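## Task

Take the sticky-note block off the desk and put it on the counter. The task fails if any desk carton lands on the floor, or if the robot topples or is left leaning.

## Robot and tools

ROBOT. An omnidirectional wheeled base carries a column roughly 1.7 m high. A carriage slides on it (lift_m, 0 to 1 m) and holds two identical six-joint arms, left and right, each ending in a two-finger gripper. Shoulders sit near 0.57 m + lift_m above the floor; the carriage extends about 0.15 m lower. Reach is about 0.78 m from the shoulder but only about 0.38 m downward. The hand is about 0.16 m long and 0.10 m wide (0.14 m when open). Parked arm: joints 1-6 = 0, 0.05, 0.05, 1.45, 0, 0. Cameras: carriage_camera (forward, tilted about 20 degrees down), left_wrist_camera and right_wrist_camera (looking past the fingertips).

FRAMES. Base frame: origin on the floor below the base centre, x forward, y left, z up, metres. left_hand and right_hand report the point between the finger pads in this frame, plus quat_wxyz (hand z along the fingers, y the opening direction). These readings tend to sit above the true hand, especially at long reach or under load. base_odometry is in the start-of-scene frame, counts wheel rotation only (slip is counted as travel), heading in rad, positive left.

move. All arguments are optional; with none it just reports state and images.
- base: an object with exactly one key, a relative offset from where the base last reported itself: translate_m (forward +, -2 to 2 m), strafe_m (left +, -2 to 2 m) or rotate_rad (counter-clockwise +, -6.3 to 6.3).
- joints: an object of absolute targets keyed by name, any subset: lift_m (0 to 1 m); for each arm (prefix left_ or right_): joint1_rad -2.617 to 3.054 (yaw about vertical, 0 forward, + left); joint2_rad 0 to 3.141 (shoulder: 0 upper arm back, 1.57 up, 3.14 forward); joint3_rad 0 to 3.141 (elbow, 0 folded, 3.14 straight); joint4_rad -1.57 to 1.57 (wrist pitch, + lifts fingertips); joint5_rad -1.57 to 1.57 (wrist yaw, + turns fingertips to the right, opposite to joint 1); joint6_rad -2.094 to 2.094 (roll, + clockwise seen from the forearm); gripper_m 0 to 0.093 (pad gap in metres). Joints not named keep their previous targets.
- speeds: optional caps for this action only: translate_m and strafe_m 0.02-0.5 m/s, rotate_rad 0.05-1.57 rad/s, lift_m 0.08-0.25 m/s (defaults are the maxima).
- min_time_s: 0.1 to 8 s, a floor on the duration of each arm and gripper motion; it gives straighter, gentler arm moves.
- cameras: list of camera names or "all"; omitted or null gives all, [] gives none.
All motions start together. An action is capped at 15 s; a drive stops at 14 s with time_out. Unknown keys make the call invalid; out-of-range values get it refused, and a refusal or stop cancels the following robot calls in that reply.

wait: seconds 0 to 10, plus optional cameras; the robot keeps its last command. zoom_image: camera plus region [x0, y0, x1, y1] in pixels of that camera's latest image, top-left origin, up to 504x504. finished_scene: scene = the current scene's number; irreversible, and the goal must hold with the robot gone.

RESULTS. The move line reads done, or the worst status. base_status and joint_status per motion: done (for the base: wheels turned the commanded amount, slip possible); off_target (resting short, maybe still pushing); contact_stop or time_out (target dropped, holding in place); not_followed (a self-collision check withheld that arm's targets; grippers still act); limit_stop_at_motor_heat. on_its_own lists uncommanded behaviour; there, "held at" is a target. motor_effort is percent of maximum with the action's peak in brackets, fairly inaccurate; a lift effort that keeps dropping while lowering means a hand or load is resting on something. Joint torques follow joint order, N m, with offsets, and joints 1-3 wrap at ±28. Gripper: closed on nothing reads 0.000-0.002; gripping a hard part reads up to 0.005 m below its width; commanding about 0.005 m below first-touch reading gives full force, which crushes soft items. Release by commanding a gap well above the reading. Unchanged or quiet lines are often omitted; only the last state result in a reply is kept.

CAUTIONS. The base detects pushing only at its wheels, not at the arms; arms and grippers never stop on contact and spring forward once freed. If a drive stalls, back off about 0.2 m the way you came. Never reverse beneath a table edge. Tipping risk grows with a high carriage, outstretched or loaded arms, pushing/pulling and abrupt stops; lean is only visible in images. Keep the two arms from striking or pressing each other. Arms held outstretched, loaded or pushing heat up: a MOTOR HOT line appears at 75 °C and at 100 °C the arm goes limp (OVER-TEMPERATURE FAULT) for 30-60 s, dropping anything held; park the arm to cool it. Avoid drops, releasing moving objects, slams, hard pushes and knocking cartons off the desk. Loose objects may occasionally be nudged by outside forces.

Each tool is called after ">>>" as name(argument=value, ...), one argument or row to a line, values as JSON.

## Session

>>> move(
)

Scene clock: 0.00 s.
Joint torques (N m): no reading
base_odometry: x=+0.000 y=+0.000 heading=+0.000
base_status: not commanded
joint_positions: lift_m=+0.300 left_joint1_rad=-0.010 left_joint2_rad=+0.044 left_joint3_rad=+0.048 left_joint4_rad=+1.430 left_joint5_rad=-0.008 left_joint6_rad=-0.004 left_gripper_m=+0.09396 right_joint1_rad=-0.011 right_joint2_rad=+0.047 right_joint3_rad=+0.039 right_joint4_rad=+1.421 right_joint5_rad=-0.003 right_joint6_rad=-0.048 right_gripper_m=+0.09396
joint_status: not commanded
motor_effort: lift_m=+29 drive_wheels=+1
left_hand: x=+0.2675 y=+0.3100 z=+1.2842 quat_wxyz=(+0.998, -0.004, +0.069, -0.007) (m; base frame)
right_hand: x=+0.2732 y=-0.3089 z=+1.2813 quat_wxyz=(+0.996, -0.003, +0.079, -0.029) (m; base frame)
pictures: carriage_camera, left_wrist_camera, right_wrist_camera
Images, in order (width x height): carriage_camera 504x504, left_wrist_camera 504x504, right_wrist_camera 504x504.

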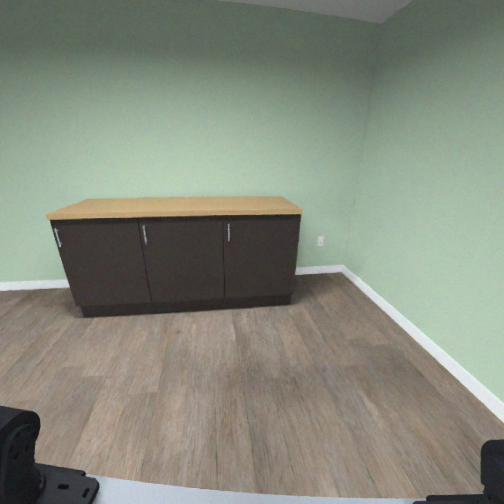

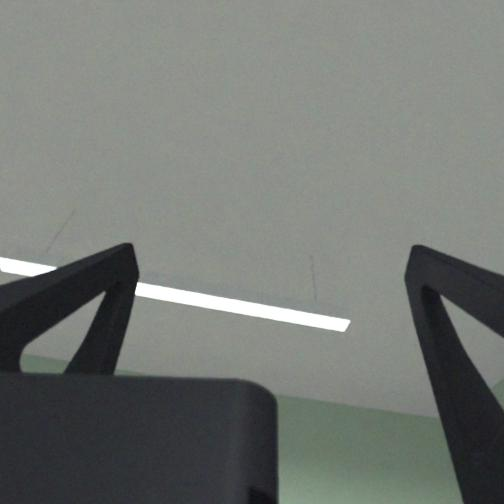

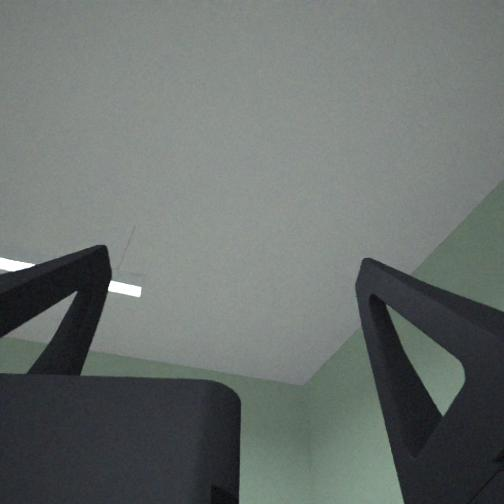

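>>> move(
  base={"rotate_rad": 1.05},
  cameras=["carriage_camera"],
)

>>> move(
  base={"rotate_rad": 1.05},
  cameras=["carriage_camera"],
)

>>> move(
  base={"rotate_rad": 1.05},
  cameras=["carriage_camera"],
)

>>> move(
  base={"rotate_rad": 1.05},
  cameras=["carriage_camera"],
)

>>> move(
  base={"rotate_rad": 1.05},
  cameras=["carriage_camera"],
)

Scene clock: 8.30 s.
move: done
base_status: done
motor_effort: lift_m=+30(30) drive_wheels=+7(19)
pictures: carriage_camera

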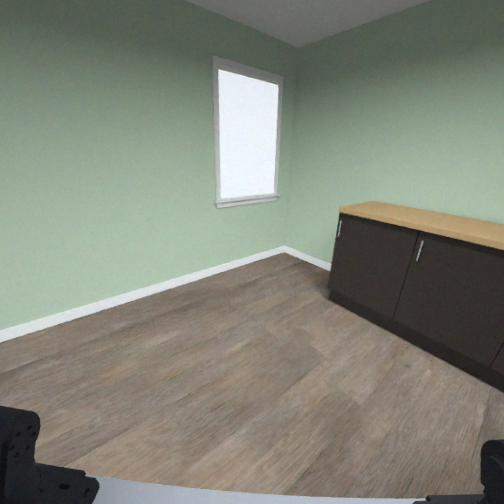

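Scene clock: 10.93 s.
move: done
base_status: done
motor_effort: lift_m=+29(30) drive_wheels=+6(14)
pictures: carriage_camera

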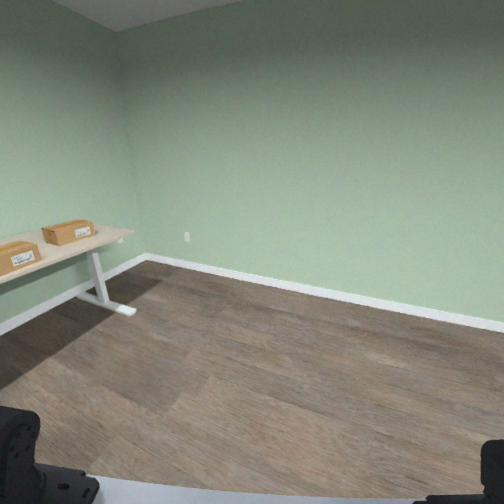

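Scene clock: 13.53 s.
move: done
base_status: done
motor_effort: lift_m=+30(30) drive_wheels=+4(13)
pictures: carriage_camera

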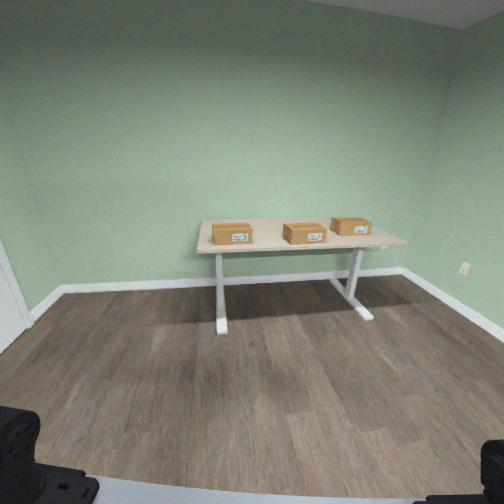

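Scene clock: 16.13 s.
move: done
base_status: done
motor_effort: lift_m=+30(30) drive_wheels=+6(14)
pictures: carriage_camera

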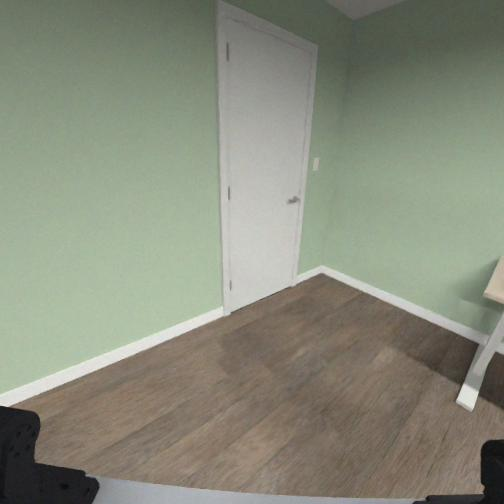

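Scene clock: 18.73 s.
Joint torques (N m): left_arm=[0.59 4.31 5.98 -0.2 -0.11 -0.05] | right_arm=[-0.02 4.26 7.2 -0.06 0 -0.12]
move: done
base_odometry: x=+0.000 y=+0.000 heading=-1.036
base_status: done
joint_positions: lift_m=+0.300 left_joint1_rad=-0.010 left_joint2_rad=+0.044 left_joint3_rad=+0.048 left_joint4_rad=+1.429 left_joint5_rad=-0.008 left_joint6_rad=-0.004 left_gripper_m=+0.09398 right_joint1_rad=-0.011 right_joint2_rad=+0.047 right_joint3_rad=+0.039 right_joint4_rad=+1.421 right_joint5_rad=-0.003 right_joint6_rad=-0.048 right_gripper_m=+0.09398
motor_effort: lift_m=+29(30) drive_wheels=+6(14)
left_hand: x=+0.2677 y=+0.3101 z=+1.2841 quat_wxyz=(+0.998, -0.004, +0.069, -0.007) (m; base frame)
right_hand: x=+0.2732 y=-0.3089 z=+1.2813 quat_wxyz=(+0.996, -0.003, +0.079, -0.029) (m; base frame)
pictures: carriage_camera

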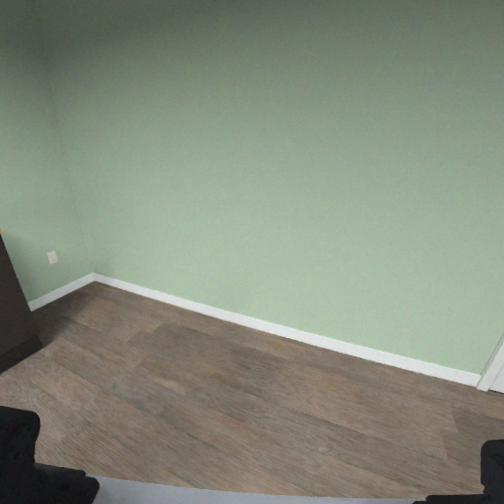

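>>> move(
  base={"rotate_rad": -2.1},
  joints={"lift_m": 0.6},
  cameras=["carriage_camera"],
)

>>> zoom_image(
  camera="carriage_camera",
  region=[190, 200, 420, 350],
)

Scene clock: 28.43 s.
Joint torques (N m): left_arm=[0.55 4.34 6 -0.19 -0.1 -0.05] | right_arm=[-0.03 4.22 7.16 -0.04 0.01 -0.11]
move: done
base_odometry: x=+0.000 y=+0.000 heading=-3.135
base_status: done
joint_positions: lift_m=+0.600 left_joint1_rad=-0.010 left_joint2_rad=+0.044 left_joint3_rad=+0.048 left_joint4_rad=+1.428 left_joint5_rad=-0.009 left_joint6_rad=-0.004 left_gripper_m=+0.09399 right_joint1_rad=-0.011 right_joint2_rad=+0.047 right_joint3_rad=+0.039 right_joint4_rad=+1.420 right_joint5_rad=-0.003 right_joint6_rad=-0.048 right_gripper_m=+0.09399
joint_status: all done
motor_effort: lift_m=+31(38) drive_wheels=+6(19)
left_hand: x=+0.2678 y=+0.3102 z=+1.5840 quat_wxyz=(+0.998, -0.004, +0.069, -0.007) (m; base frame)
right_hand: x=+0.2734 y=-0.3089 z=+1.5812 quat_wxyz=(+0.996, -0.003, +0.079, -0.029) (m; base frame)
pictures: carriage_camera

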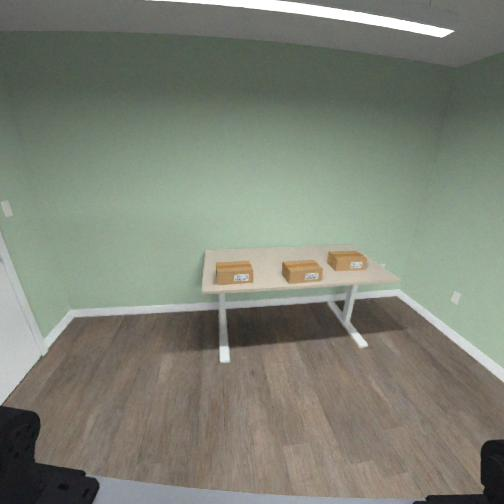

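Scaled by 2.191 from the camera's 504x504 image, which has a finer 720x720 frame.

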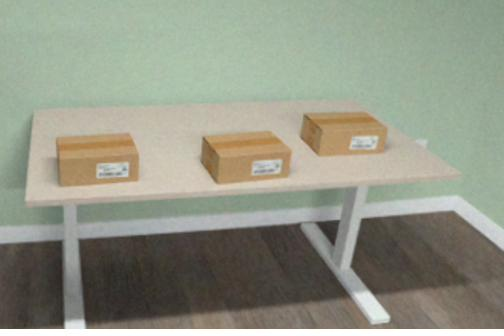

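>>> move(
  base={"translate_m": 0.7},
  joints={"lift_m": 0.9},
  cameras=["carriage_camera"],
)

>>> zoom_image(
  camera="carriage_camera",
  region=[150, 230, 504, 480],
)

Scene clock: 44.80 s.
Joint torques (N m): left_arm=[0.64 4.37 5.91 -0.18 -0.09 -0.04] | right_arm=[-0.01 4.22 7.2 -0.01 0 -0.12]
move: done
base_odometry: x=-0.700 y=-0.003 heading=-3.136
base_status: done
joint_positions: lift_m=+0.900 left_joint1_rad=-0.010 left_joint2_rad=+0.044 left_joint3_rad=+0.048 left_joint4_rad=+1.428 left_joint5_rad=-0.009 left_joint6_rad=-0.004 left_gripper_m=+0.09399 right_joint1_rad=-0.011 right_joint2_rad=+0.047 right_joint3_rad=+0.039 right_joint4_rad=+1.417 right_joint5_rad=-0.003 right_joint6_rad=-0.048 right_gripper_m=+0.09399
joint_status: all done
motor_effort: lift_m=+31(38) drive_wheels=-11(21)
left_hand: x=+0.2678 y=+0.3102 z=+1.8840 quat_wxyz=(+0.998, -0.004, +0.069, -0.007) (m; base frame)
right_hand: x=+0.2742 y=-0.3090 z=+1.8811 quat_wxyz=(+0.996, -0.003, +0.081, -0.029) (m; base frame)
pictures: carriage_camera

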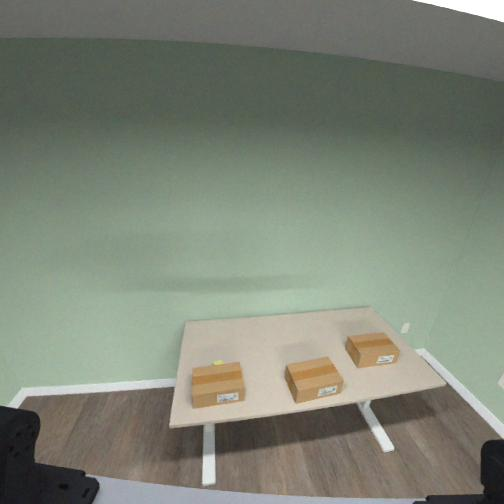

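Scaled by 1.424 from the camera's 504x504 image, which has a finer 720x720 frame.

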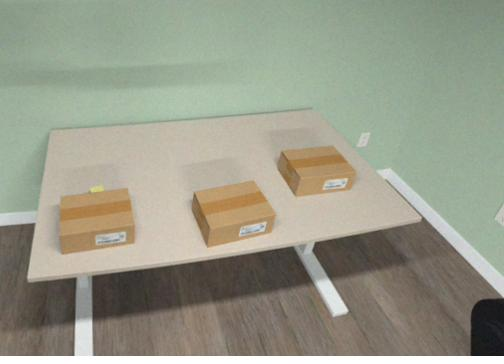

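>>> move(
  base={"rotate_rad": 0.16},
  cameras=["carriage_camera"],
)

>>> zoom_image(
  camera="carriage_camera",
  region=[150, 280, 504, 480],
)

Scene clock: 111.00 s.
Joint torques (N m): left_arm=[0.53 4.31 6.01 -0.18 -0.09 -0.04] | right_arm=[-0.01 4.21 7.19 0 0 -0.12]
move: done
base_odometry: x=-0.701 y=-0.003 heading=-2.977
base_status: done
joint_positions: lift_m=+0.900 left_joint1_rad=-0.010 left_joint2_rad=+0.044 left_joint3_rad=+0.048 left_joint4_rad=+1.428 left_joint5_rad=-0.009 left_joint6_rad=-0.004 left_gripper_m=+0.09399 right_joint1_rad=-0.011 right_joint2_rad=+0.047 right_joint3_rad=+0.039 right_joint4_rad=+1.417 right_joint5_rad=-0.003 right_joint6_rad=-0.048 right_gripper_m=+0.09399
motor_effort: lift_m=+31(31) drive_wheels=+6(15)
left_hand: x=+0.2680 y=+0.3102 z=+1.8840 quat_wxyz=(+0.998, -0.004, +0.070, -0.007) (m; base frame)
right_hand: x=+0.2740 y=-0.3090 z=+1.8811 quat_wxyz=(+0.996, -0.003, +0.081, -0.029) (m; base frame)
pictures: carriage_camera

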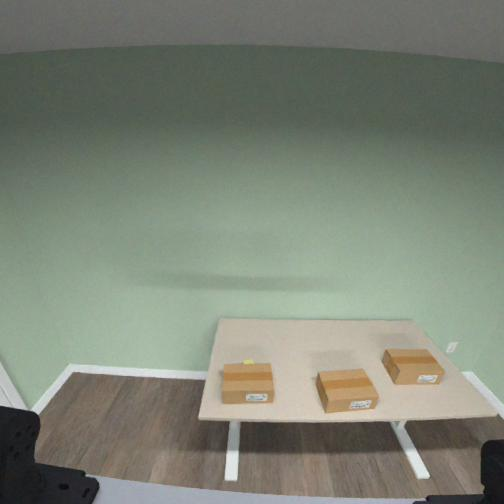

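Scaled by 1.424 from the camera's 504x504 image, which has a finer 720x720 frame.

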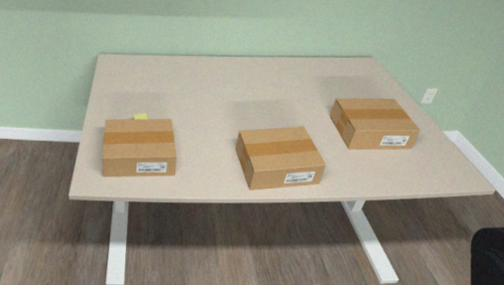

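>>> move(
  base={"strafe_m": -0.29},
  speeds={"strafe_m": 0.25},
  cameras=[],
)

>>> move(
  base={"translate_m": 0.4},
  speeds={"translate_m": 0.25},
  cameras=["carriage_camera"],
)

>>> zoom_image(
  camera="carriage_camera",
  region=[90, 310, 410, 504],
)

Scene clock: 131.57 s.
move: done
base_status: done
motor_effort: lift_m=+31(31) drive_wheels=-10(19)
pictures: none

Scene clock: 134.60 s.
Joint torques (N m): left_arm=[0.66 4.3 6 -0.21 -0.11 -0.05] | right_arm=[0.02 4.19 7.2 -0.03 0 -0.11]
move: done
base_odometry: x=-1.143 y=+0.217 heading=-2.976
base_status: done
joint_positions: lift_m=+0.900 left_joint1_rad=-0.010 left_joint2_rad=+0.044 left_joint3_rad=+0.048 left_joint4_rad=+1.430 left_joint5_rad=-0.009 left_joint6_rad=-0.004 left_gripper_m=+0.09399 right_joint1_rad=-0.011 right_joint2_rad=+0.047 right_joint3_rad=+0.039 right_joint4_rad=+1.418 right_joint5_rad=-0.003 right_joint6_rad=-0.048 right_gripper_m=+0.09399
motor_effort: lift_m=+31(31) drive_wheels=-8(12)
left_hand: x=+0.2674 y=+0.3102 z=+1.8840 quat_wxyz=(+0.998, -0.004, +0.069, -0.006) (m; base frame)
right_hand: x=+0.2738 y=-0.3090 z=+1.8811 quat_wxyz=(+0.996, -0.003, +0.080, -0.029) (m; base frame)
pictures: carriage_camera

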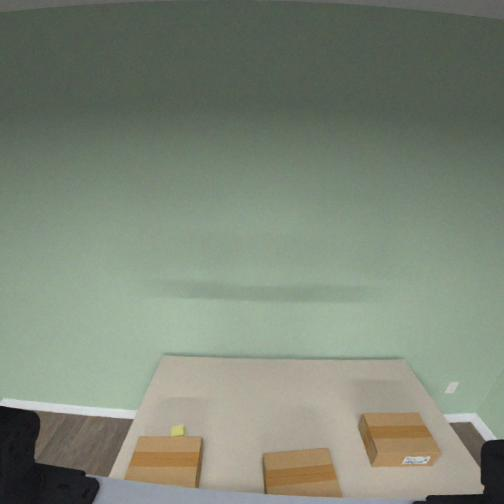

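Scaled by 1.575 from the camera's 504x504 image, which has a finer 720x720 frame.

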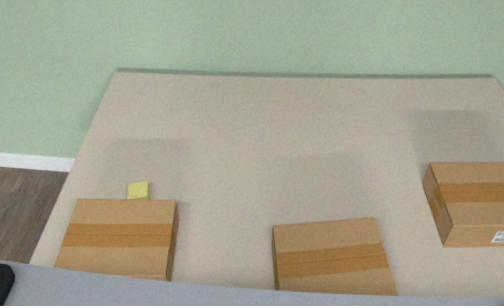

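>>> move(
  joints={"left_joint1_rad": 0, "left_joint2_rad": 1.9, "left_joint3_rad": 1.6, "left_joint4_rad": -1.27, "left_joint5_rad": 0, "left_joint6_rad": 0},
  min_time_s=3,
  cameras=["carriage_camera", "left_wrist_camera"],
)

Scene clock: 149.30 s.
Joint torques (N m): left_arm=[1.01 -9.54 9.18 0.42 -0.02 0] | right_arm=[-0.03 4.23 7.21 -0.02 0.01 -0.12]
move: done
base_odometry: x=-1.143 y=+0.217 heading=-2.976
joint_positions: lift_m=+0.900 left_joint1_rad=-0.005 left_joint2_rad=+1.883 left_joint3_rad=+1.577 left_joint4_rad=-1.254 left_joint5_rad=-0.007 left_joint6_rad=-0.004 left_gripper_m=+0.09399 right_joint1_rad=-0.011 right_joint2_rad=+0.047 right_joint3_rad=+0.039 right_joint4_rad=+1.418 right_joint5_rad=-0.003 right_joint6_rad=-0.048 right_gripper_m=+0.09399
joint_status: all done
motor_effort: lift_m=+31(31) drive_wheels=-7(9)
left_hand: x=+0.5882 y=+0.3082 z=+1.5566 quat_wxyz=(+0.005, +0.001, +1.000, +0.003) (m; base frame)
right_hand: x=+0.2738 y=-0.3090 z=+1.8811 quat_wxyz=(+0.996, -0.003, +0.080, -0.029) (m; base frame)
pictures: carriage_camera, left_wrist_camera

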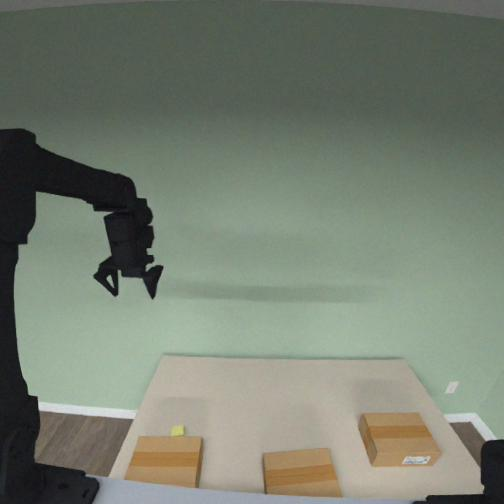

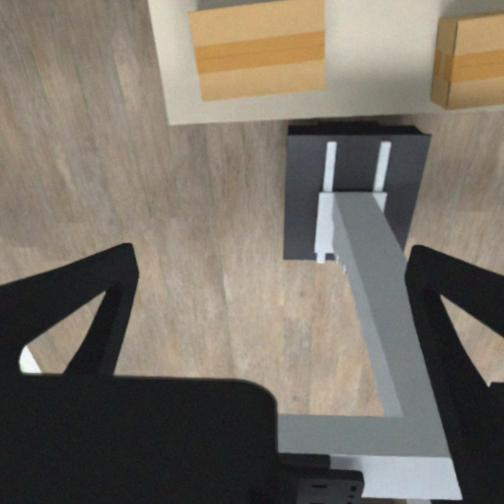

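>>> move(
  base={"translate_m": 0.08},
  joints={"lift_m": 0.7, "left_joint1_rad": 0, "left_joint2_rad": 2.86, "left_joint3_rad": 1.94, "left_joint4_rad": -0.65, "left_joint5_rad": 0, "left_joint6_rad": 0},
  speeds={"translate_m": 0.1, "lift_m": 0.1},
  min_time_s=3,
  cameras=["carriage_camera", "left_wrist_camera"],
)

Scene clock: 182.93 s.
Joint torques (N m): left_arm=[1.02 -14.67 7.45 0.69 -0.03 -0.01] | right_arm=[-0.05 4.21 7.16 -0.02 0.01 -0.12]
move: done
base_odometry: x=-1.222 y=+0.205 heading=-2.977
base_status: done
joint_positions: lift_m=+0.700 left_joint1_rad=-0.005 left_joint2_rad=+2.837 left_joint3_rad=+1.921 left_joint4_rad=-0.662 left_joint5_rad=-0.007 left_joint6_rad=-0.004 left_gripper_m=+0.09399 right_joint1_rad=-0.011 right_joint2_rad=+0.047 right_joint3_rad=+0.039 right_joint4_rad=+1.419 right_joint5_rad=-0.003 right_joint6_rad=-0.048 right_gripper_m=+0.09399
joint_status: all done
motor_effort: lift_m=+28(28) drive_wheels=-8(13)
left_hand: x=+0.6996 y=+0.3079 z=+1.0436 quat_wxyz=(-0.004, +0.001, +1.000, +0.003) (m; base frame)
right_hand: x=+0.2737 y=-0.3090 z=+1.6814 quat_wxyz=(+0.996, -0.003, +0.080, -0.029) (m; base frame)
pictures: carriage_camera, left_wrist_camera

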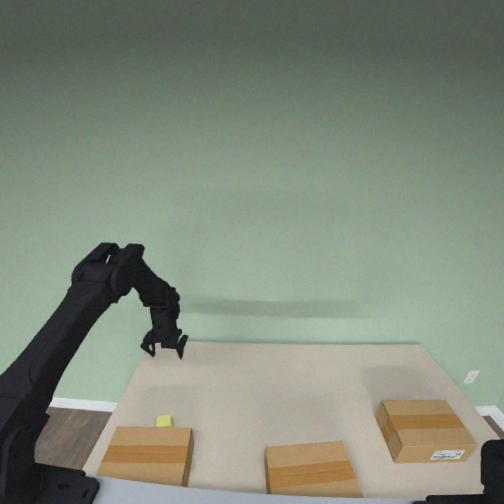

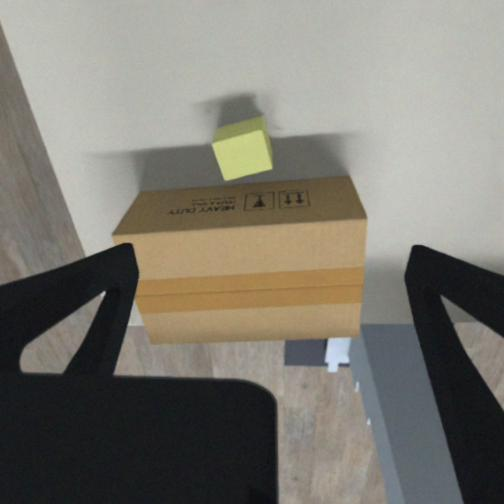

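>>> zoom_image(
  camera="left_wrist_camera",
  region=[130, 70, 380, 270],
)

>>> zoom_image(
  camera="carriage_camera",
  region=[80, 310, 280, 504],
)

Scaled by 2.016 from the camera's 504x504 image, which has a finer 720x720 frame.

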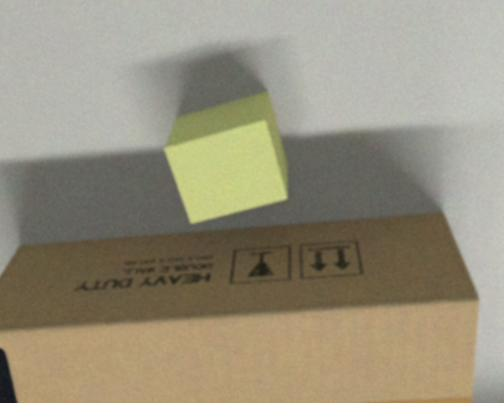

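Scaled by 2.520 from the camera's 504x504 image, which has a finer 720x720 frame.

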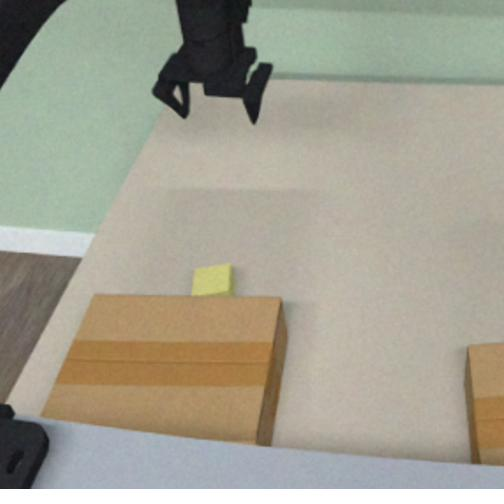

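>>> move(
  joints={"lift_m": 0.56, "left_joint6_rad": -0.25},
  speeds={"lift_m": 0.1},
  cameras=["carriage_camera", "left_wrist_camera"],
)

Scene clock: 209.00 s.
Joint torques (N m): left_arm=[0.94 -15.43 6.8 0.66 -0.07 -0.14] | right_arm=[-0.03 4.19 7.23 -0.02 0 -0.12]
move: done
base_odometry: x=-1.222 y=+0.205 heading=-2.977
joint_positions: lift_m=+0.560 left_joint1_rad=-0.005 left_joint2_rad=+2.847 left_joint3_rad=+1.927 left_joint4_rad=-0.656 left_joint5_rad=-0.007 left_joint6_rad=-0.241 left_gripper_m=+0.09399 right_joint1_rad=-0.011 right_joint2_rad=+0.047 right_joint3_rad=+0.039 right_joint4_rad=+1.419 right_joint5_rad=-0.003 right_joint6_rad=-0.048 right_gripper_m=+0.09399
joint_status: all done
motor_effort: lift_m=+28(29) drive_wheels=-6(9)
left_hand: x=+0.7006 y=+0.3079 z=+0.9007 quat_wxyz=(-0.002, -0.118, +0.993, +0.004) (m; base frame)
right_hand: x=+0.2737 y=-0.3090 z=+1.5414 quat_wxyz=(+0.996, -0.003, +0.080, -0.029) (m; base frame)
pictures: carriage_camera, left_wrist_camera

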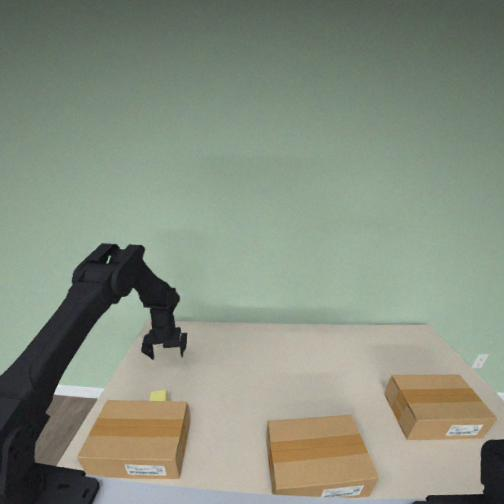

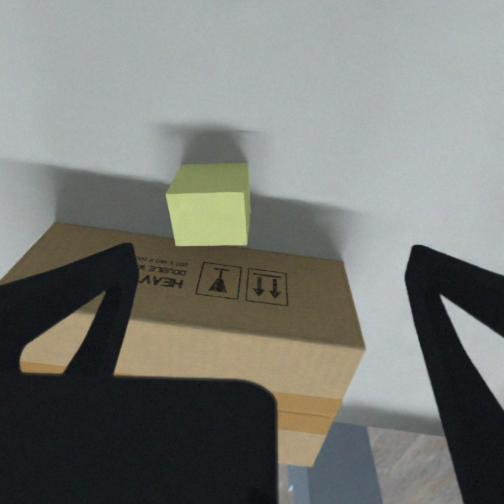

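>>> move(
  joints={"left_joint1_rad": 0.09, "left_joint2_rad": 2.618, "left_joint3_rad": 1.356, "left_joint4_rad": -0.309, "left_joint6_rad": -0.16},
  min_time_s=2,
  cameras=["carriage_camera", "left_wrist_camera"],
)

Scene clock: 276.83 s.
Joint torques (N m): left_arm=[0.99 -17.47 2.71 0.64 -0.06 0.04] | right_arm=[-0.03 4.21 7.19 -0.03 0 -0.13]
move: done
base_odometry: x=-1.222 y=+0.205 heading=-2.977
joint_positions: lift_m=+0.560 left_joint1_rad=+0.085 left_joint2_rad=+2.652 left_joint3_rad=+1.366 left_joint4_rad=-0.322 left_joint5_rad=-0.007 left_joint6_rad=-0.169 left_gripper_m=+0.09399 right_joint1_rad=-0.011 right_joint2_rad=+0.047 right_joint3_rad=+0.039 right_joint4_rad=+1.419 right_joint5_rad=-0.003 right_joint6_rad=-0.048 right_gripper_m=+0.09399
joint_status: all done
motor_effort: lift_m=+28(28) drive_wheels=-7(8)
left_hand: x=+0.6016 y=+0.3414 z=+0.8884 quat_wxyz=(-0.018, -0.126, +0.992, +0.004) (m; base frame)
right_hand: x=+0.2737 y=-0.3090 z=+1.5414 quat_wxyz=(+0.996, -0.003, +0.080, -0.029) (m; base frame)
pictures: carriage_camera, left_wrist_camera

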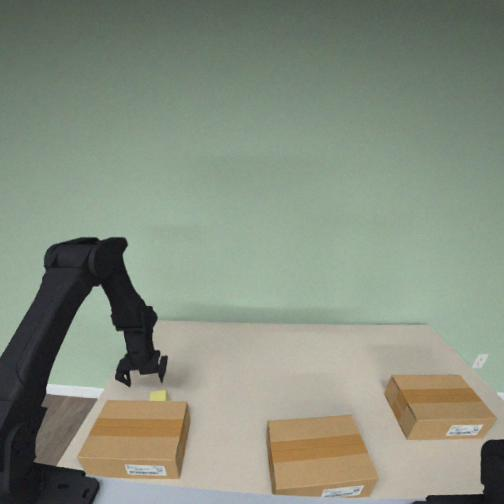

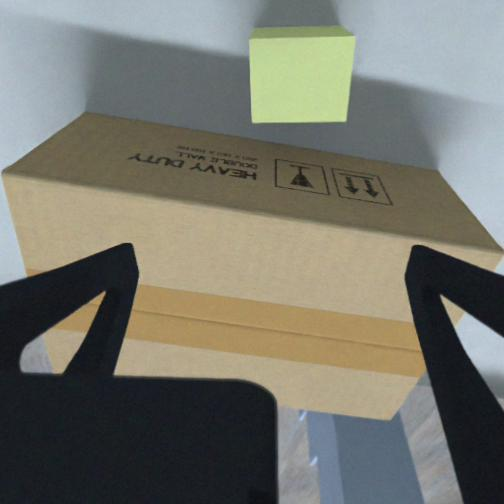

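>>> move(
  joints={"left_joint1_rad": 0.064, "left_joint2_rad": 2.64, "left_joint3_rad": 1.45, "left_joint4_rad": -0.365, "left_joint6_rad": -0.186, "lift_m": 0.5},
  min_time_s=1.5,
  speeds={"lift_m": 0.1},
  cameras=["carriage_camera", "left_wrist_camera"],
)

Scene clock: 295.50 s.
Joint torques (N m): left_arm=[0.17 -14.63 5.85 0.42 -0.07 -0.14] | right_arm=[-0.02 4.22 7.2 -0.02 0.01 -0.11]
move: done
base_odometry: x=-1.222 y=+0.205 heading=-2.977
joint_positions: lift_m=+0.500 left_joint1_rad=+0.070 left_joint2_rad=+2.640 left_joint3_rad=+1.435 left_joint4_rad=-0.350 left_joint5_rad=-0.007 left_joint6_rad=-0.177 left_gripper_m=+0.09399 right_joint1_rad=-0.011 right_joint2_rad=+0.047 right_joint3_rad=+0.039 right_joint4_rad=+1.419 right_joint5_rad=-0.003 right_joint6_rad=-0.048 right_gripper_m=+0.09399
joint_status: all done
motor_effort: lift_m=+28(28) drive_wheels=+4(8)
left_hand: x=+0.6306 y=+0.3379 z=+0.8418 quat_wxyz=(+0.008, -0.123, +0.992, +0.003) (m; base frame)
right_hand: x=+0.2737 y=-0.3090 z=+1.4814 quat_wxyz=(+0.996, -0.003, +0.080, -0.029) (m; base frame)
pictures: carriage_camera, left_wrist_camera

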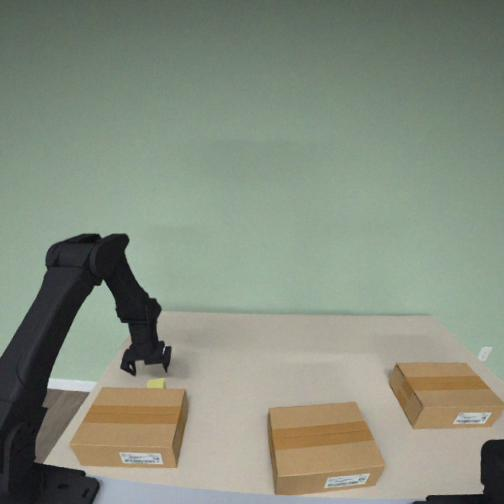

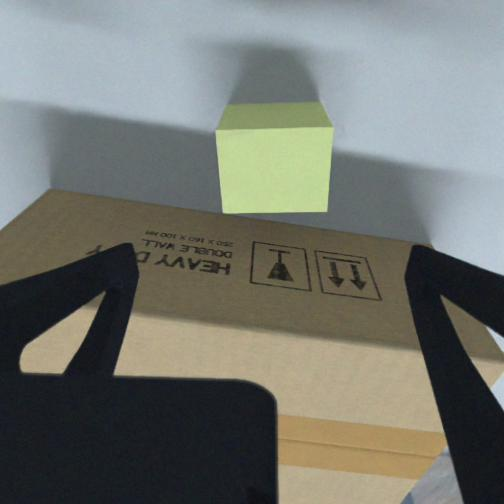

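>>> move(
  joints={"left_joint1_rad": 0.064, "left_joint2_rad": 2.64, "left_joint3_rad": 1.39, "left_joint4_rad": -0.335, "left_joint6_rad": -0.186, "lift_m": 0.45},
  min_time_s=1.5,
  speeds={"lift_m": 0.08},
  cameras=["carriage_camera", "left_wrist_camera"],
)

Scene clock: 311.53 s.
Joint torques (N m): left_arm=[0.14 -14.5 2.82 0.62 -0.07 -0.14] | right_arm=[-0.01 4.26 7.16 -0.03 0.01 -0.12]
move: done
base_odometry: x=-1.222 y=+0.205 heading=-2.977
joint_positions: lift_m=+0.450 left_joint1_rad=+0.070 left_joint2_rad=+2.640 left_joint3_rad=+1.402 left_joint4_rad=-0.339 left_joint5_rad=-0.007 left_joint6_rad=-0.177 left_gripper_m=+0.09399 right_joint1_rad=-0.011 right_joint2_rad=+0.047 right_joint3_rad=+0.039 right_joint4_rad=+1.419 right_joint5_rad=-0.003 right_joint6_rad=-0.048 right_gripper_m=+0.09399
joint_status: all done
motor_effort: lift_m=+27(29) drive_wheels=+4(9)
left_hand: x=+0.6182 y=+0.3370 z=+0.7872 quat_wxyz=(-0.003, -0.123, +0.992, +0.003) (m; base frame)
right_hand: x=+0.2737 y=-0.3090 z=+1.4314 quat_wxyz=(+0.996, -0.003, +0.080, -0.029) (m; base frame)
pictures: carriage_camera, left_wrist_camera

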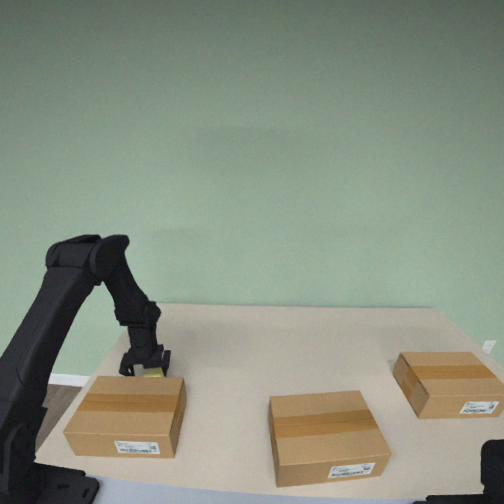

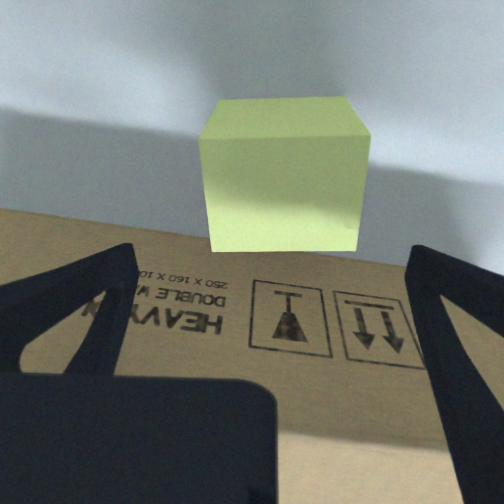

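>>> move(
  joints={"left_joint1_rad": 0.064, "left_joint2_rad": 2.64, "left_joint3_rad": 1.445, "left_joint4_rad": -0.37, "left_joint6_rad": -0.186, "lift_m": 0.4},
  min_time_s=1.5,
  speeds={"lift_m": 0.08},
  cameras=["carriage_camera", "left_wrist_camera"],
)

Scene clock: 319.20 s.
Joint torques (N m): left_arm=[0.24 -14.67 5.78 0.41 -0.07 -0.15] | right_arm=[-0.02 4.26 7.24 -0.02 0.01 -0.12]
move: done
base_odometry: x=-1.222 y=+0.205 heading=-2.977
joint_positions: lift_m=+0.400 left_joint1_rad=+0.069 left_joint2_rad=+2.640 left_joint3_rad=+1.430 left_joint4_rad=-0.355 left_joint5_rad=-0.006 left_joint6_rad=-0.177 left_gripper_m=+0.09399 right_joint1_rad=-0.011 right_joint2_rad=+0.047 right_joint3_rad=+0.039 right_joint4_rad=+1.419 right_joint5_rad=-0.003 right_joint6_rad=-0.048 right_gripper_m=+0.09399
joint_status: all done
motor_effort: lift_m=+27(30) drive_wheels=+4(8)
left_hand: x=+0.6271 y=+0.3373 z=+0.7411 quat_wxyz=(+0.003, -0.123, +0.992, +0.003) (m; base frame)
right_hand: x=+0.2737 y=-0.3090 z=+1.3815 quat_wxyz=(+0.996, -0.003, +0.080, -0.029) (m; base frame)
pictures: carriage_camera, left_wrist_camera

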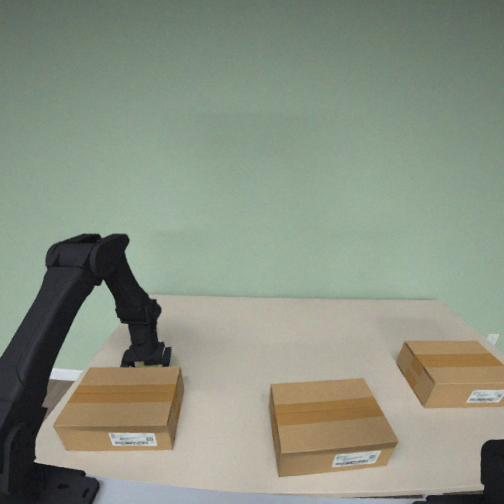

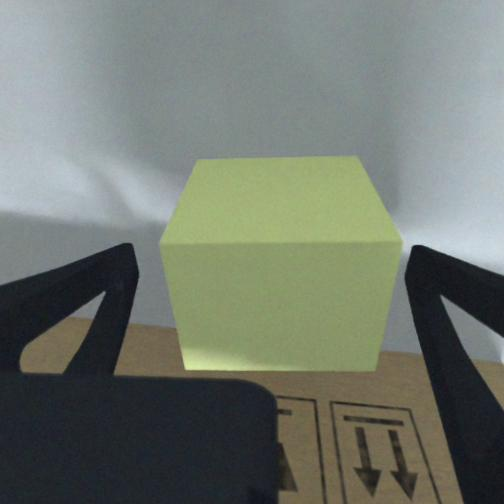

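>>> move(
  joints={"left_gripper_m": 0.045},
  min_time_s=2,
  cameras=["left_wrist_camera"],
)

Scene clock: 332.00 s.
Joint torques (N m): left_arm=[0.2 -14.6 5.78 0.4 -0.09 -0.13] | right_arm=[-0.02 4.22 7.17 -0.03 0.01 -0.11]
move: off_target
base_odometry: x=-1.222 y=+0.205 heading=-2.977
joint_positions: lift_m=+0.400 left_joint1_rad=+0.069 left_joint2_rad=+2.640 left_joint3_rad=+1.430 left_joint4_rad=-0.356 left_joint5_rad=-0.005 left_joint6_rad=-0.178 left_gripper_m=+0.05093 right_joint1_rad=-0.011 right_joint2_rad=+0.047 right_joint3_rad=+0.039 right_joint4_rad=+1.419 right_joint5_rad=-0.003 right_joint6_rad=-0.048 right_gripper_m=+0.09399
joint_status: left_gripper_m off_target (ended at +0.05095, target +0.04500)
motor_effort: lift_m=+28(28) drive_wheels=+4(6)
left_hand: x=+0.6268 y=+0.3371 z=+0.7411 quat_wxyz=(+0.002, -0.123, +0.992, +0.002) (m; base frame)
right_hand: x=+0.2737 y=-0.3090 z=+1.3815 quat_wxyz=(+0.996, -0.003, +0.080, -0.029) (m; base frame)
pictures: left_wrist_camera

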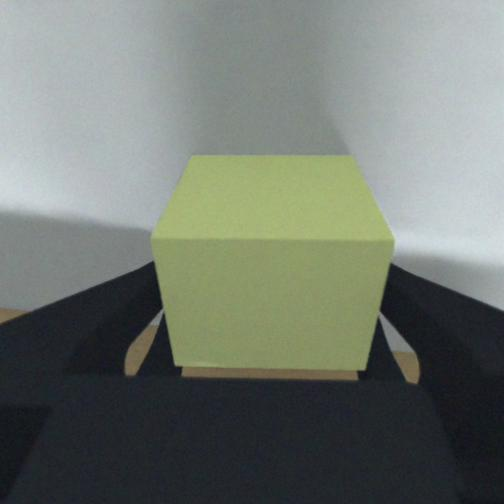

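>>> move(
  joints={"lift_m": 0.6},
  speeds={"lift_m": 0.1},
  cameras=["carriage_camera", "left_wrist_camera"],
)

Scene clock: 337.67 s.
Joint torques (N m): left_arm=[0.23 -14.8 5.31 0.51 -0.07 -0.14] | right_arm=[-0.05 4.21 7.15 -0.03 0.01 -0.12]
move: done
base_odometry: x=-1.222 y=+0.205 heading=-2.977
joint_positions: lift_m=+0.600 left_joint1_rad=+0.069 left_joint2_rad=+2.641 left_joint3_rad=+1.433 left_joint4_rad=-0.363 left_joint5_rad=-0.005 left_joint6_rad=-0.178 left_gripper_m=+0.05092 right_joint1_rad=-0.011 right_joint2_rad=+0.047 right_joint3_rad=+0.039 right_joint4_rad=+1.419 right_joint5_rad=-0.003 right_joint6_rad=-0.048 right_gripper_m=+0.09399
joint_status: all done
motor_effort: lift_m=+30(38) drive_wheels=+4(8)
left_hand: x=+0.6264 y=+0.3370 z=+0.9410 quat_wxyz=(+0.000, -0.123, +0.992, +0.003) (m; base frame)
right_hand: x=+0.2737 y=-0.3090 z=+1.5812 quat_wxyz=(+0.996, -0.003, +0.080, -0.029) (m; base frame)
pictures: carriage_camera, left_wrist_camera

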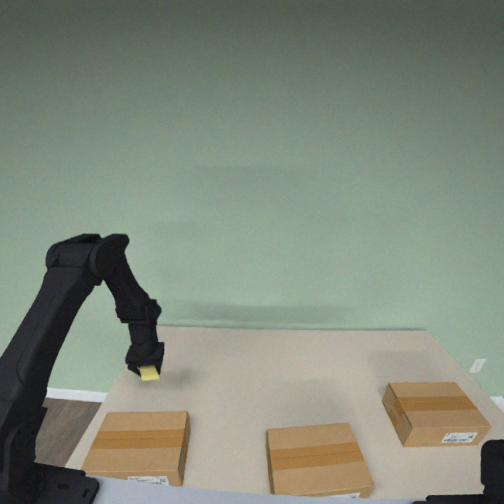

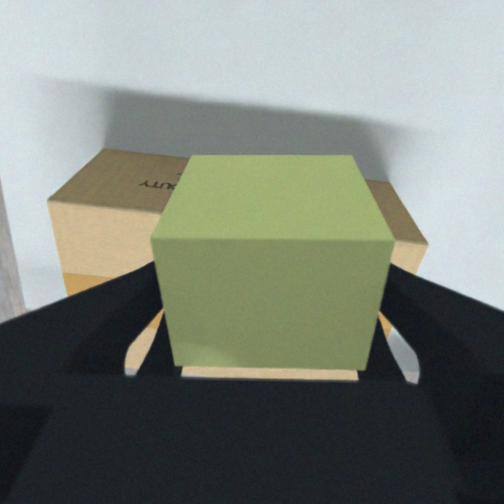

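>>> move(
  base={"translate_m": -0.5},
  speeds={"translate_m": 0.25},
  cameras=[],
)

>>> move(
  base={"rotate_rad": 2.977},
  speeds={"rotate_rad": 0.8},
  cameras=["carriage_camera", "left_wrist_camera"],
)

Scene clock: 353.23 s.
move: done
base_status: done
motor_effort: lift_m=+31(31) drive_wheels=-3(14)
pictures: none

Scene clock: 358.33 s.
Joint torques (N m): left_arm=[0.21 -14.82 5.41 0.51 -0.11 -0.14] | right_arm=[0.01 4.22 7.15 -0.02 0.01 -0.12]
move: done
base_odometry: x=-0.729 y=+0.287 heading=+0.000
base_status: done
joint_positions: lift_m=+0.600 left_joint1_rad=+0.068 left_joint2_rad=+2.641 left_joint3_rad=+1.433 left_joint4_rad=-0.366 left_joint5_rad=-0.002 left_joint6_rad=-0.178 left_gripper_m=+0.05090 right_joint1_rad=-0.011 right_joint2_rad=+0.047 right_joint3_rad=+0.039 right_joint4_rad=+1.419 right_joint5_rad=-0.003 right_joint6_rad=-0.048 right_gripper_m=+0.09400
motor_effort: lift_m=+30(31) drive_wheels=+7(16)
left_hand: x=+0.6258 y=+0.3361 z=+0.9410 quat_wxyz=(-0.002, -0.123, +0.992, +0.001) (m; base frame)
right_hand: x=+0.2737 y=-0.3090 z=+1.5812 quat_wxyz=(+0.996, -0.003, +0.080, -0.029) (m; base frame)
pictures: carriage_camera, left_wrist_camera

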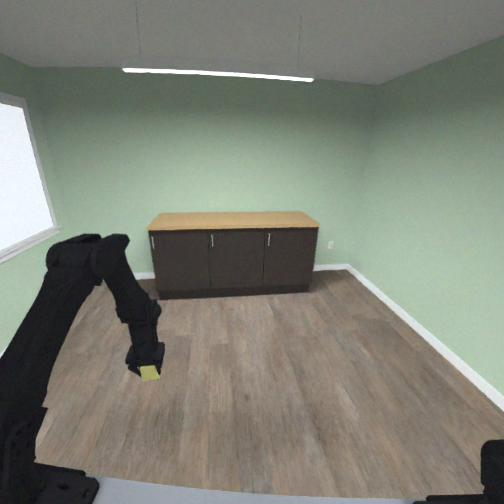

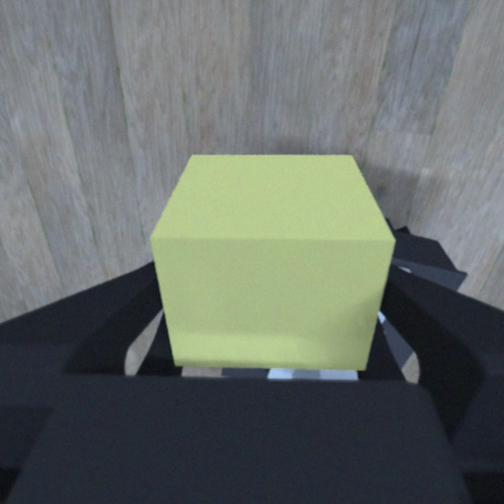

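>>> move(
  base={"translate_m": 1.6},
  joints={"lift_m": 0.75},
  speeds={"translate_m": 0.4, "lift_m": 0.1},
  cameras=["carriage_camera", "left_wrist_camera"],
)

Scene clock: 369.97 s.
Joint torques (N m): left_arm=[0.31 -14.82 5.33 0.55 -0.12 -0.14] | right_arm=[-0.01 4.25 7.17 -0.06 0 -0.11]
move: done
base_odometry: x=+0.871 y=+0.288 heading=+0.001
base_status: done
joint_positions: lift_m=+0.750 left_joint1_rad=+0.068 left_joint2_rad=+2.642 left_joint3_rad=+1.435 left_joint4_rad=-0.371 left_joint5_rad=-0.002 left_joint6_rad=-0.178 left_gripper_m=+0.05090 right_joint1_rad=-0.011 right_joint2_rad=+0.047 right_joint3_rad=+0.039 right_joint4_rad=+1.419 right_joint5_rad=-0.003 right_joint6_rad=-0.048 right_gripper_m=+0.09400
joint_status: all done
motor_effort: lift_m=+30(37) drive_wheels=-10(22)
left_hand: x=+0.6249 y=+0.3359 z=+1.0908 quat_wxyz=(-0.004, -0.123, +0.992, +0.001) (m; base frame)
right_hand: x=+0.2734 y=-0.3090 z=+1.7312 quat_wxyz=(+0.996, -0.003, +0.079, -0.029) (m; base frame)
pictures: carriage_camera, left_wrist_camera

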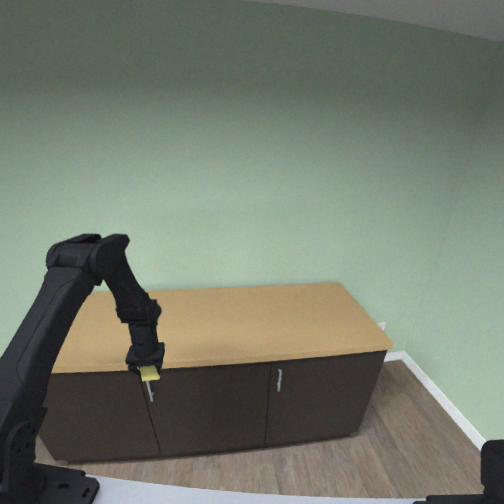

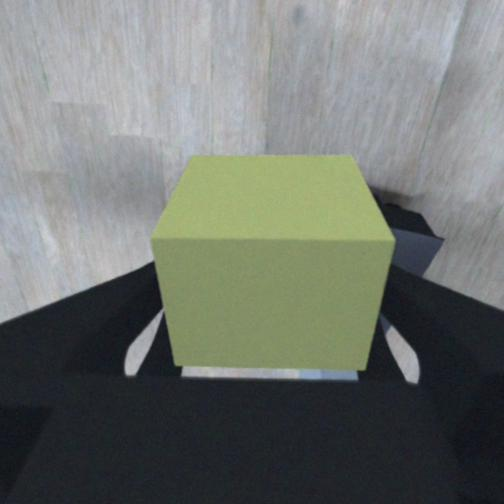

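>>> move(
  base={"translate_m": 0.42},
  speeds={"translate_m": 0.2},
  cameras=[],
)

>>> move(
  joints={"lift_m": 0.62},
  speeds={"lift_m": 0.1},
  cameras=["carriage_camera", "left_wrist_camera"],
)

Scene clock: 390.43 s.
move: done
base_status: done
motor_effort: lift_m=+30(31) drive_wheels=-9(15)
pictures: none

Scene clock: 392.13 s.
Joint torques (N m): left_arm=[0.38 -14.87 5.09 0.57 -0.12 -0.13] | right_arm=[-0.01 4.26 7.25 -0.05 0 -0.12]
move: done
base_odometry: x=+1.291 y=+0.289 heading=+0.002
joint_positions: lift_m=+0.620 left_joint1_rad=+0.067 left_joint2_rad=+2.642 left_joint3_rad=+1.435 left_joint4_rad=-0.370 left_joint5_rad=-0.002 left_joint6_rad=-0.178 left_gripper_m=+0.05090 right_joint1_rad=-0.011 right_joint2_rad=+0.047 right_joint3_rad=+0.039 right_joint4_rad=+1.420 right_joint5_rad=-0.003 right_joint6_rad=-0.048 right_gripper_m=+0.09400
joint_status: all done
motor_effort: lift_m=+28(30) drive_wheels=+5(10)
left_hand: x=+0.6254 y=+0.3356 z=+0.9610 quat_wxyz=(-0.003, -0.122, +0.992, +0.001) (m; base frame)
right_hand: x=+0.2734 y=-0.3090 z=+1.6014 quat_wxyz=(+0.996, -0.003, +0.079, -0.029) (m; base frame)
pictures: carriage_camera, left_wrist_camera

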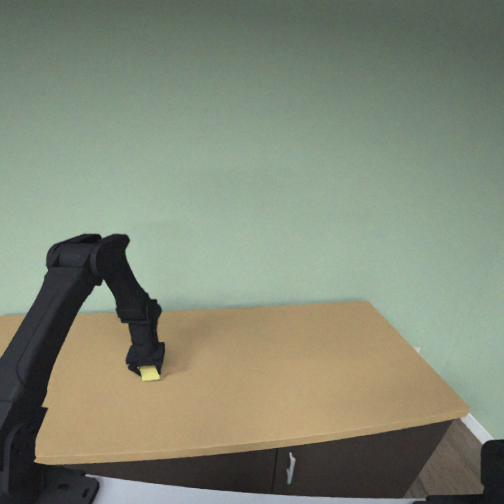

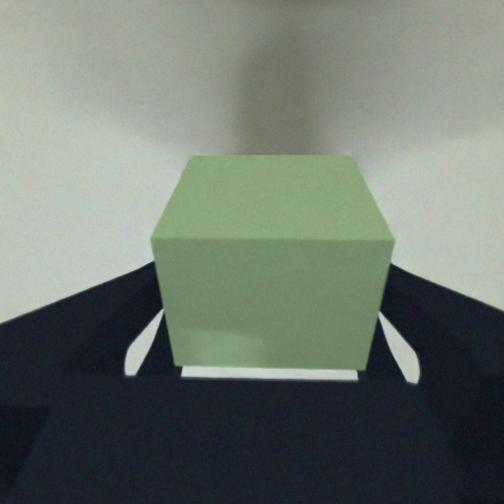

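>>> move(
  joints={"lift_m": 0.56},
  speeds={"lift_m": 0.08},
  cameras=["left_wrist_camera"],
)

>>> move(
  joints={"lift_m": 0.54},
  speeds={"lift_m": 0.08},
  cameras=["left_wrist_camera"],
)

Scene clock: 398.63 s.
move: done
joint_status: all done
motor_effort: lift_m=+24(25) drive_wheels=+6(11)
pictures: left_wrist_camera

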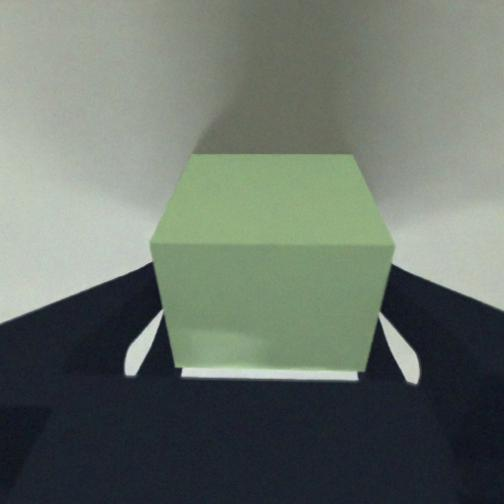

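Scene clock: 399.23 s.
Joint torques (N m): left_arm=[0.4 -3.47 4.05 2.49 -0.13 -0.15] | right_arm=[-0.01 4.25 7.19 -0.05 0.01 -0.11]
move: done
base_odometry: x=+1.291 y=+0.289 heading=+0.002
joint_positions: lift_m=+0.541 left_joint1_rad=+0.067 left_joint2_rad=+2.527 left_joint3_rad=+1.453 left_joint4_rad=-0.539 left_joint5_rad=+0.001 left_joint6_rad=-0.178 left_gripper_m=+0.05090 right_joint1_rad=-0.011 right_joint2_rad=+0.047 right_joint3_rad=+0.039 right_joint4_rad=+1.420 right_joint5_rad=-0.003 right_joint6_rad=-0.048 right_gripper_m=+0.09400
joint_status: all done
motor_effort: lift_m=+22(23) drive_wheels=+7(9)
left_hand: x=+0.6268 y=+0.3353 z=+0.9284 quat_wxyz=(-0.021, -0.122, +0.992, +0.001) (m; base frame)
right_hand: x=+0.2734 y=-0.3090 z=+1.5220 quat_wxyz=(+0.996, -0.003, +0.079, -0.029) (m; base frame)
pictures: left_wrist_camera

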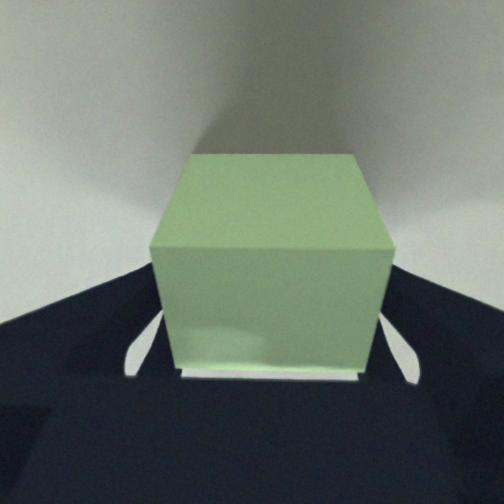

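>>> move(
  joints={"lift_m": 0.585},
  speeds={"lift_m": 0.08},
  cameras=["left_wrist_camera", "carriage_camera"],
)

Scene clock: 404.60 s.
Joint torques (N m): left_arm=[0.43 -13.22 3.6 0.76 -0.13 -0.14] | right_arm=[-0.01 4.23 7.13 -0.04 -0.01 -0.12]
move: done
base_odometry: x=+1.291 y=+0.289 heading=+0.002
joint_positions: lift_m=+0.585 left_joint1_rad=+0.067 left_joint2_rad=+2.625 left_joint3_rad=+1.453 left_joint4_rad=-0.385 left_joint5_rad=+0.001 left_joint6_rad=-0.178 left_gripper_m=+0.05090 right_joint1_rad=-0.011 right_joint2_rad=+0.047 right_joint3_rad=+0.039 right_joint4_rad=+1.420 right_joint5_rad=-0.003 right_joint6_rad=-0.048 right_gripper_m=+0.09400
joint_status: all done
motor_effort: lift_m=+31(35) drive_wheels=+5(8)
left_hand: x=+0.6353 y=+0.3359 z=+0.9348 quat_wxyz=(+0.007, -0.122, +0.992, -0.001) (m; base frame)
right_hand: x=+0.2734 y=-0.3090 z=+1.5661 quat_wxyz=(+0.996, -0.003, +0.079, -0.029) (m; base frame)
pictures: carriage_camera, left_wrist_camera

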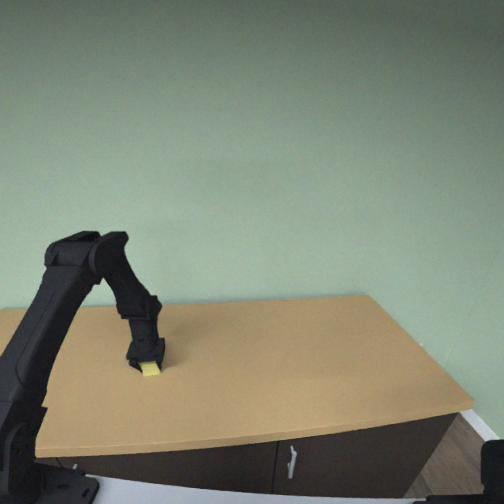

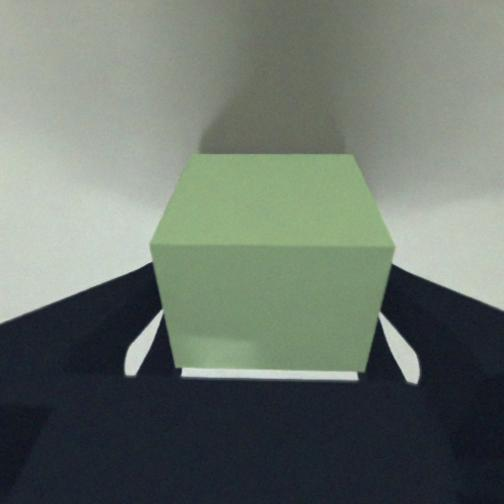

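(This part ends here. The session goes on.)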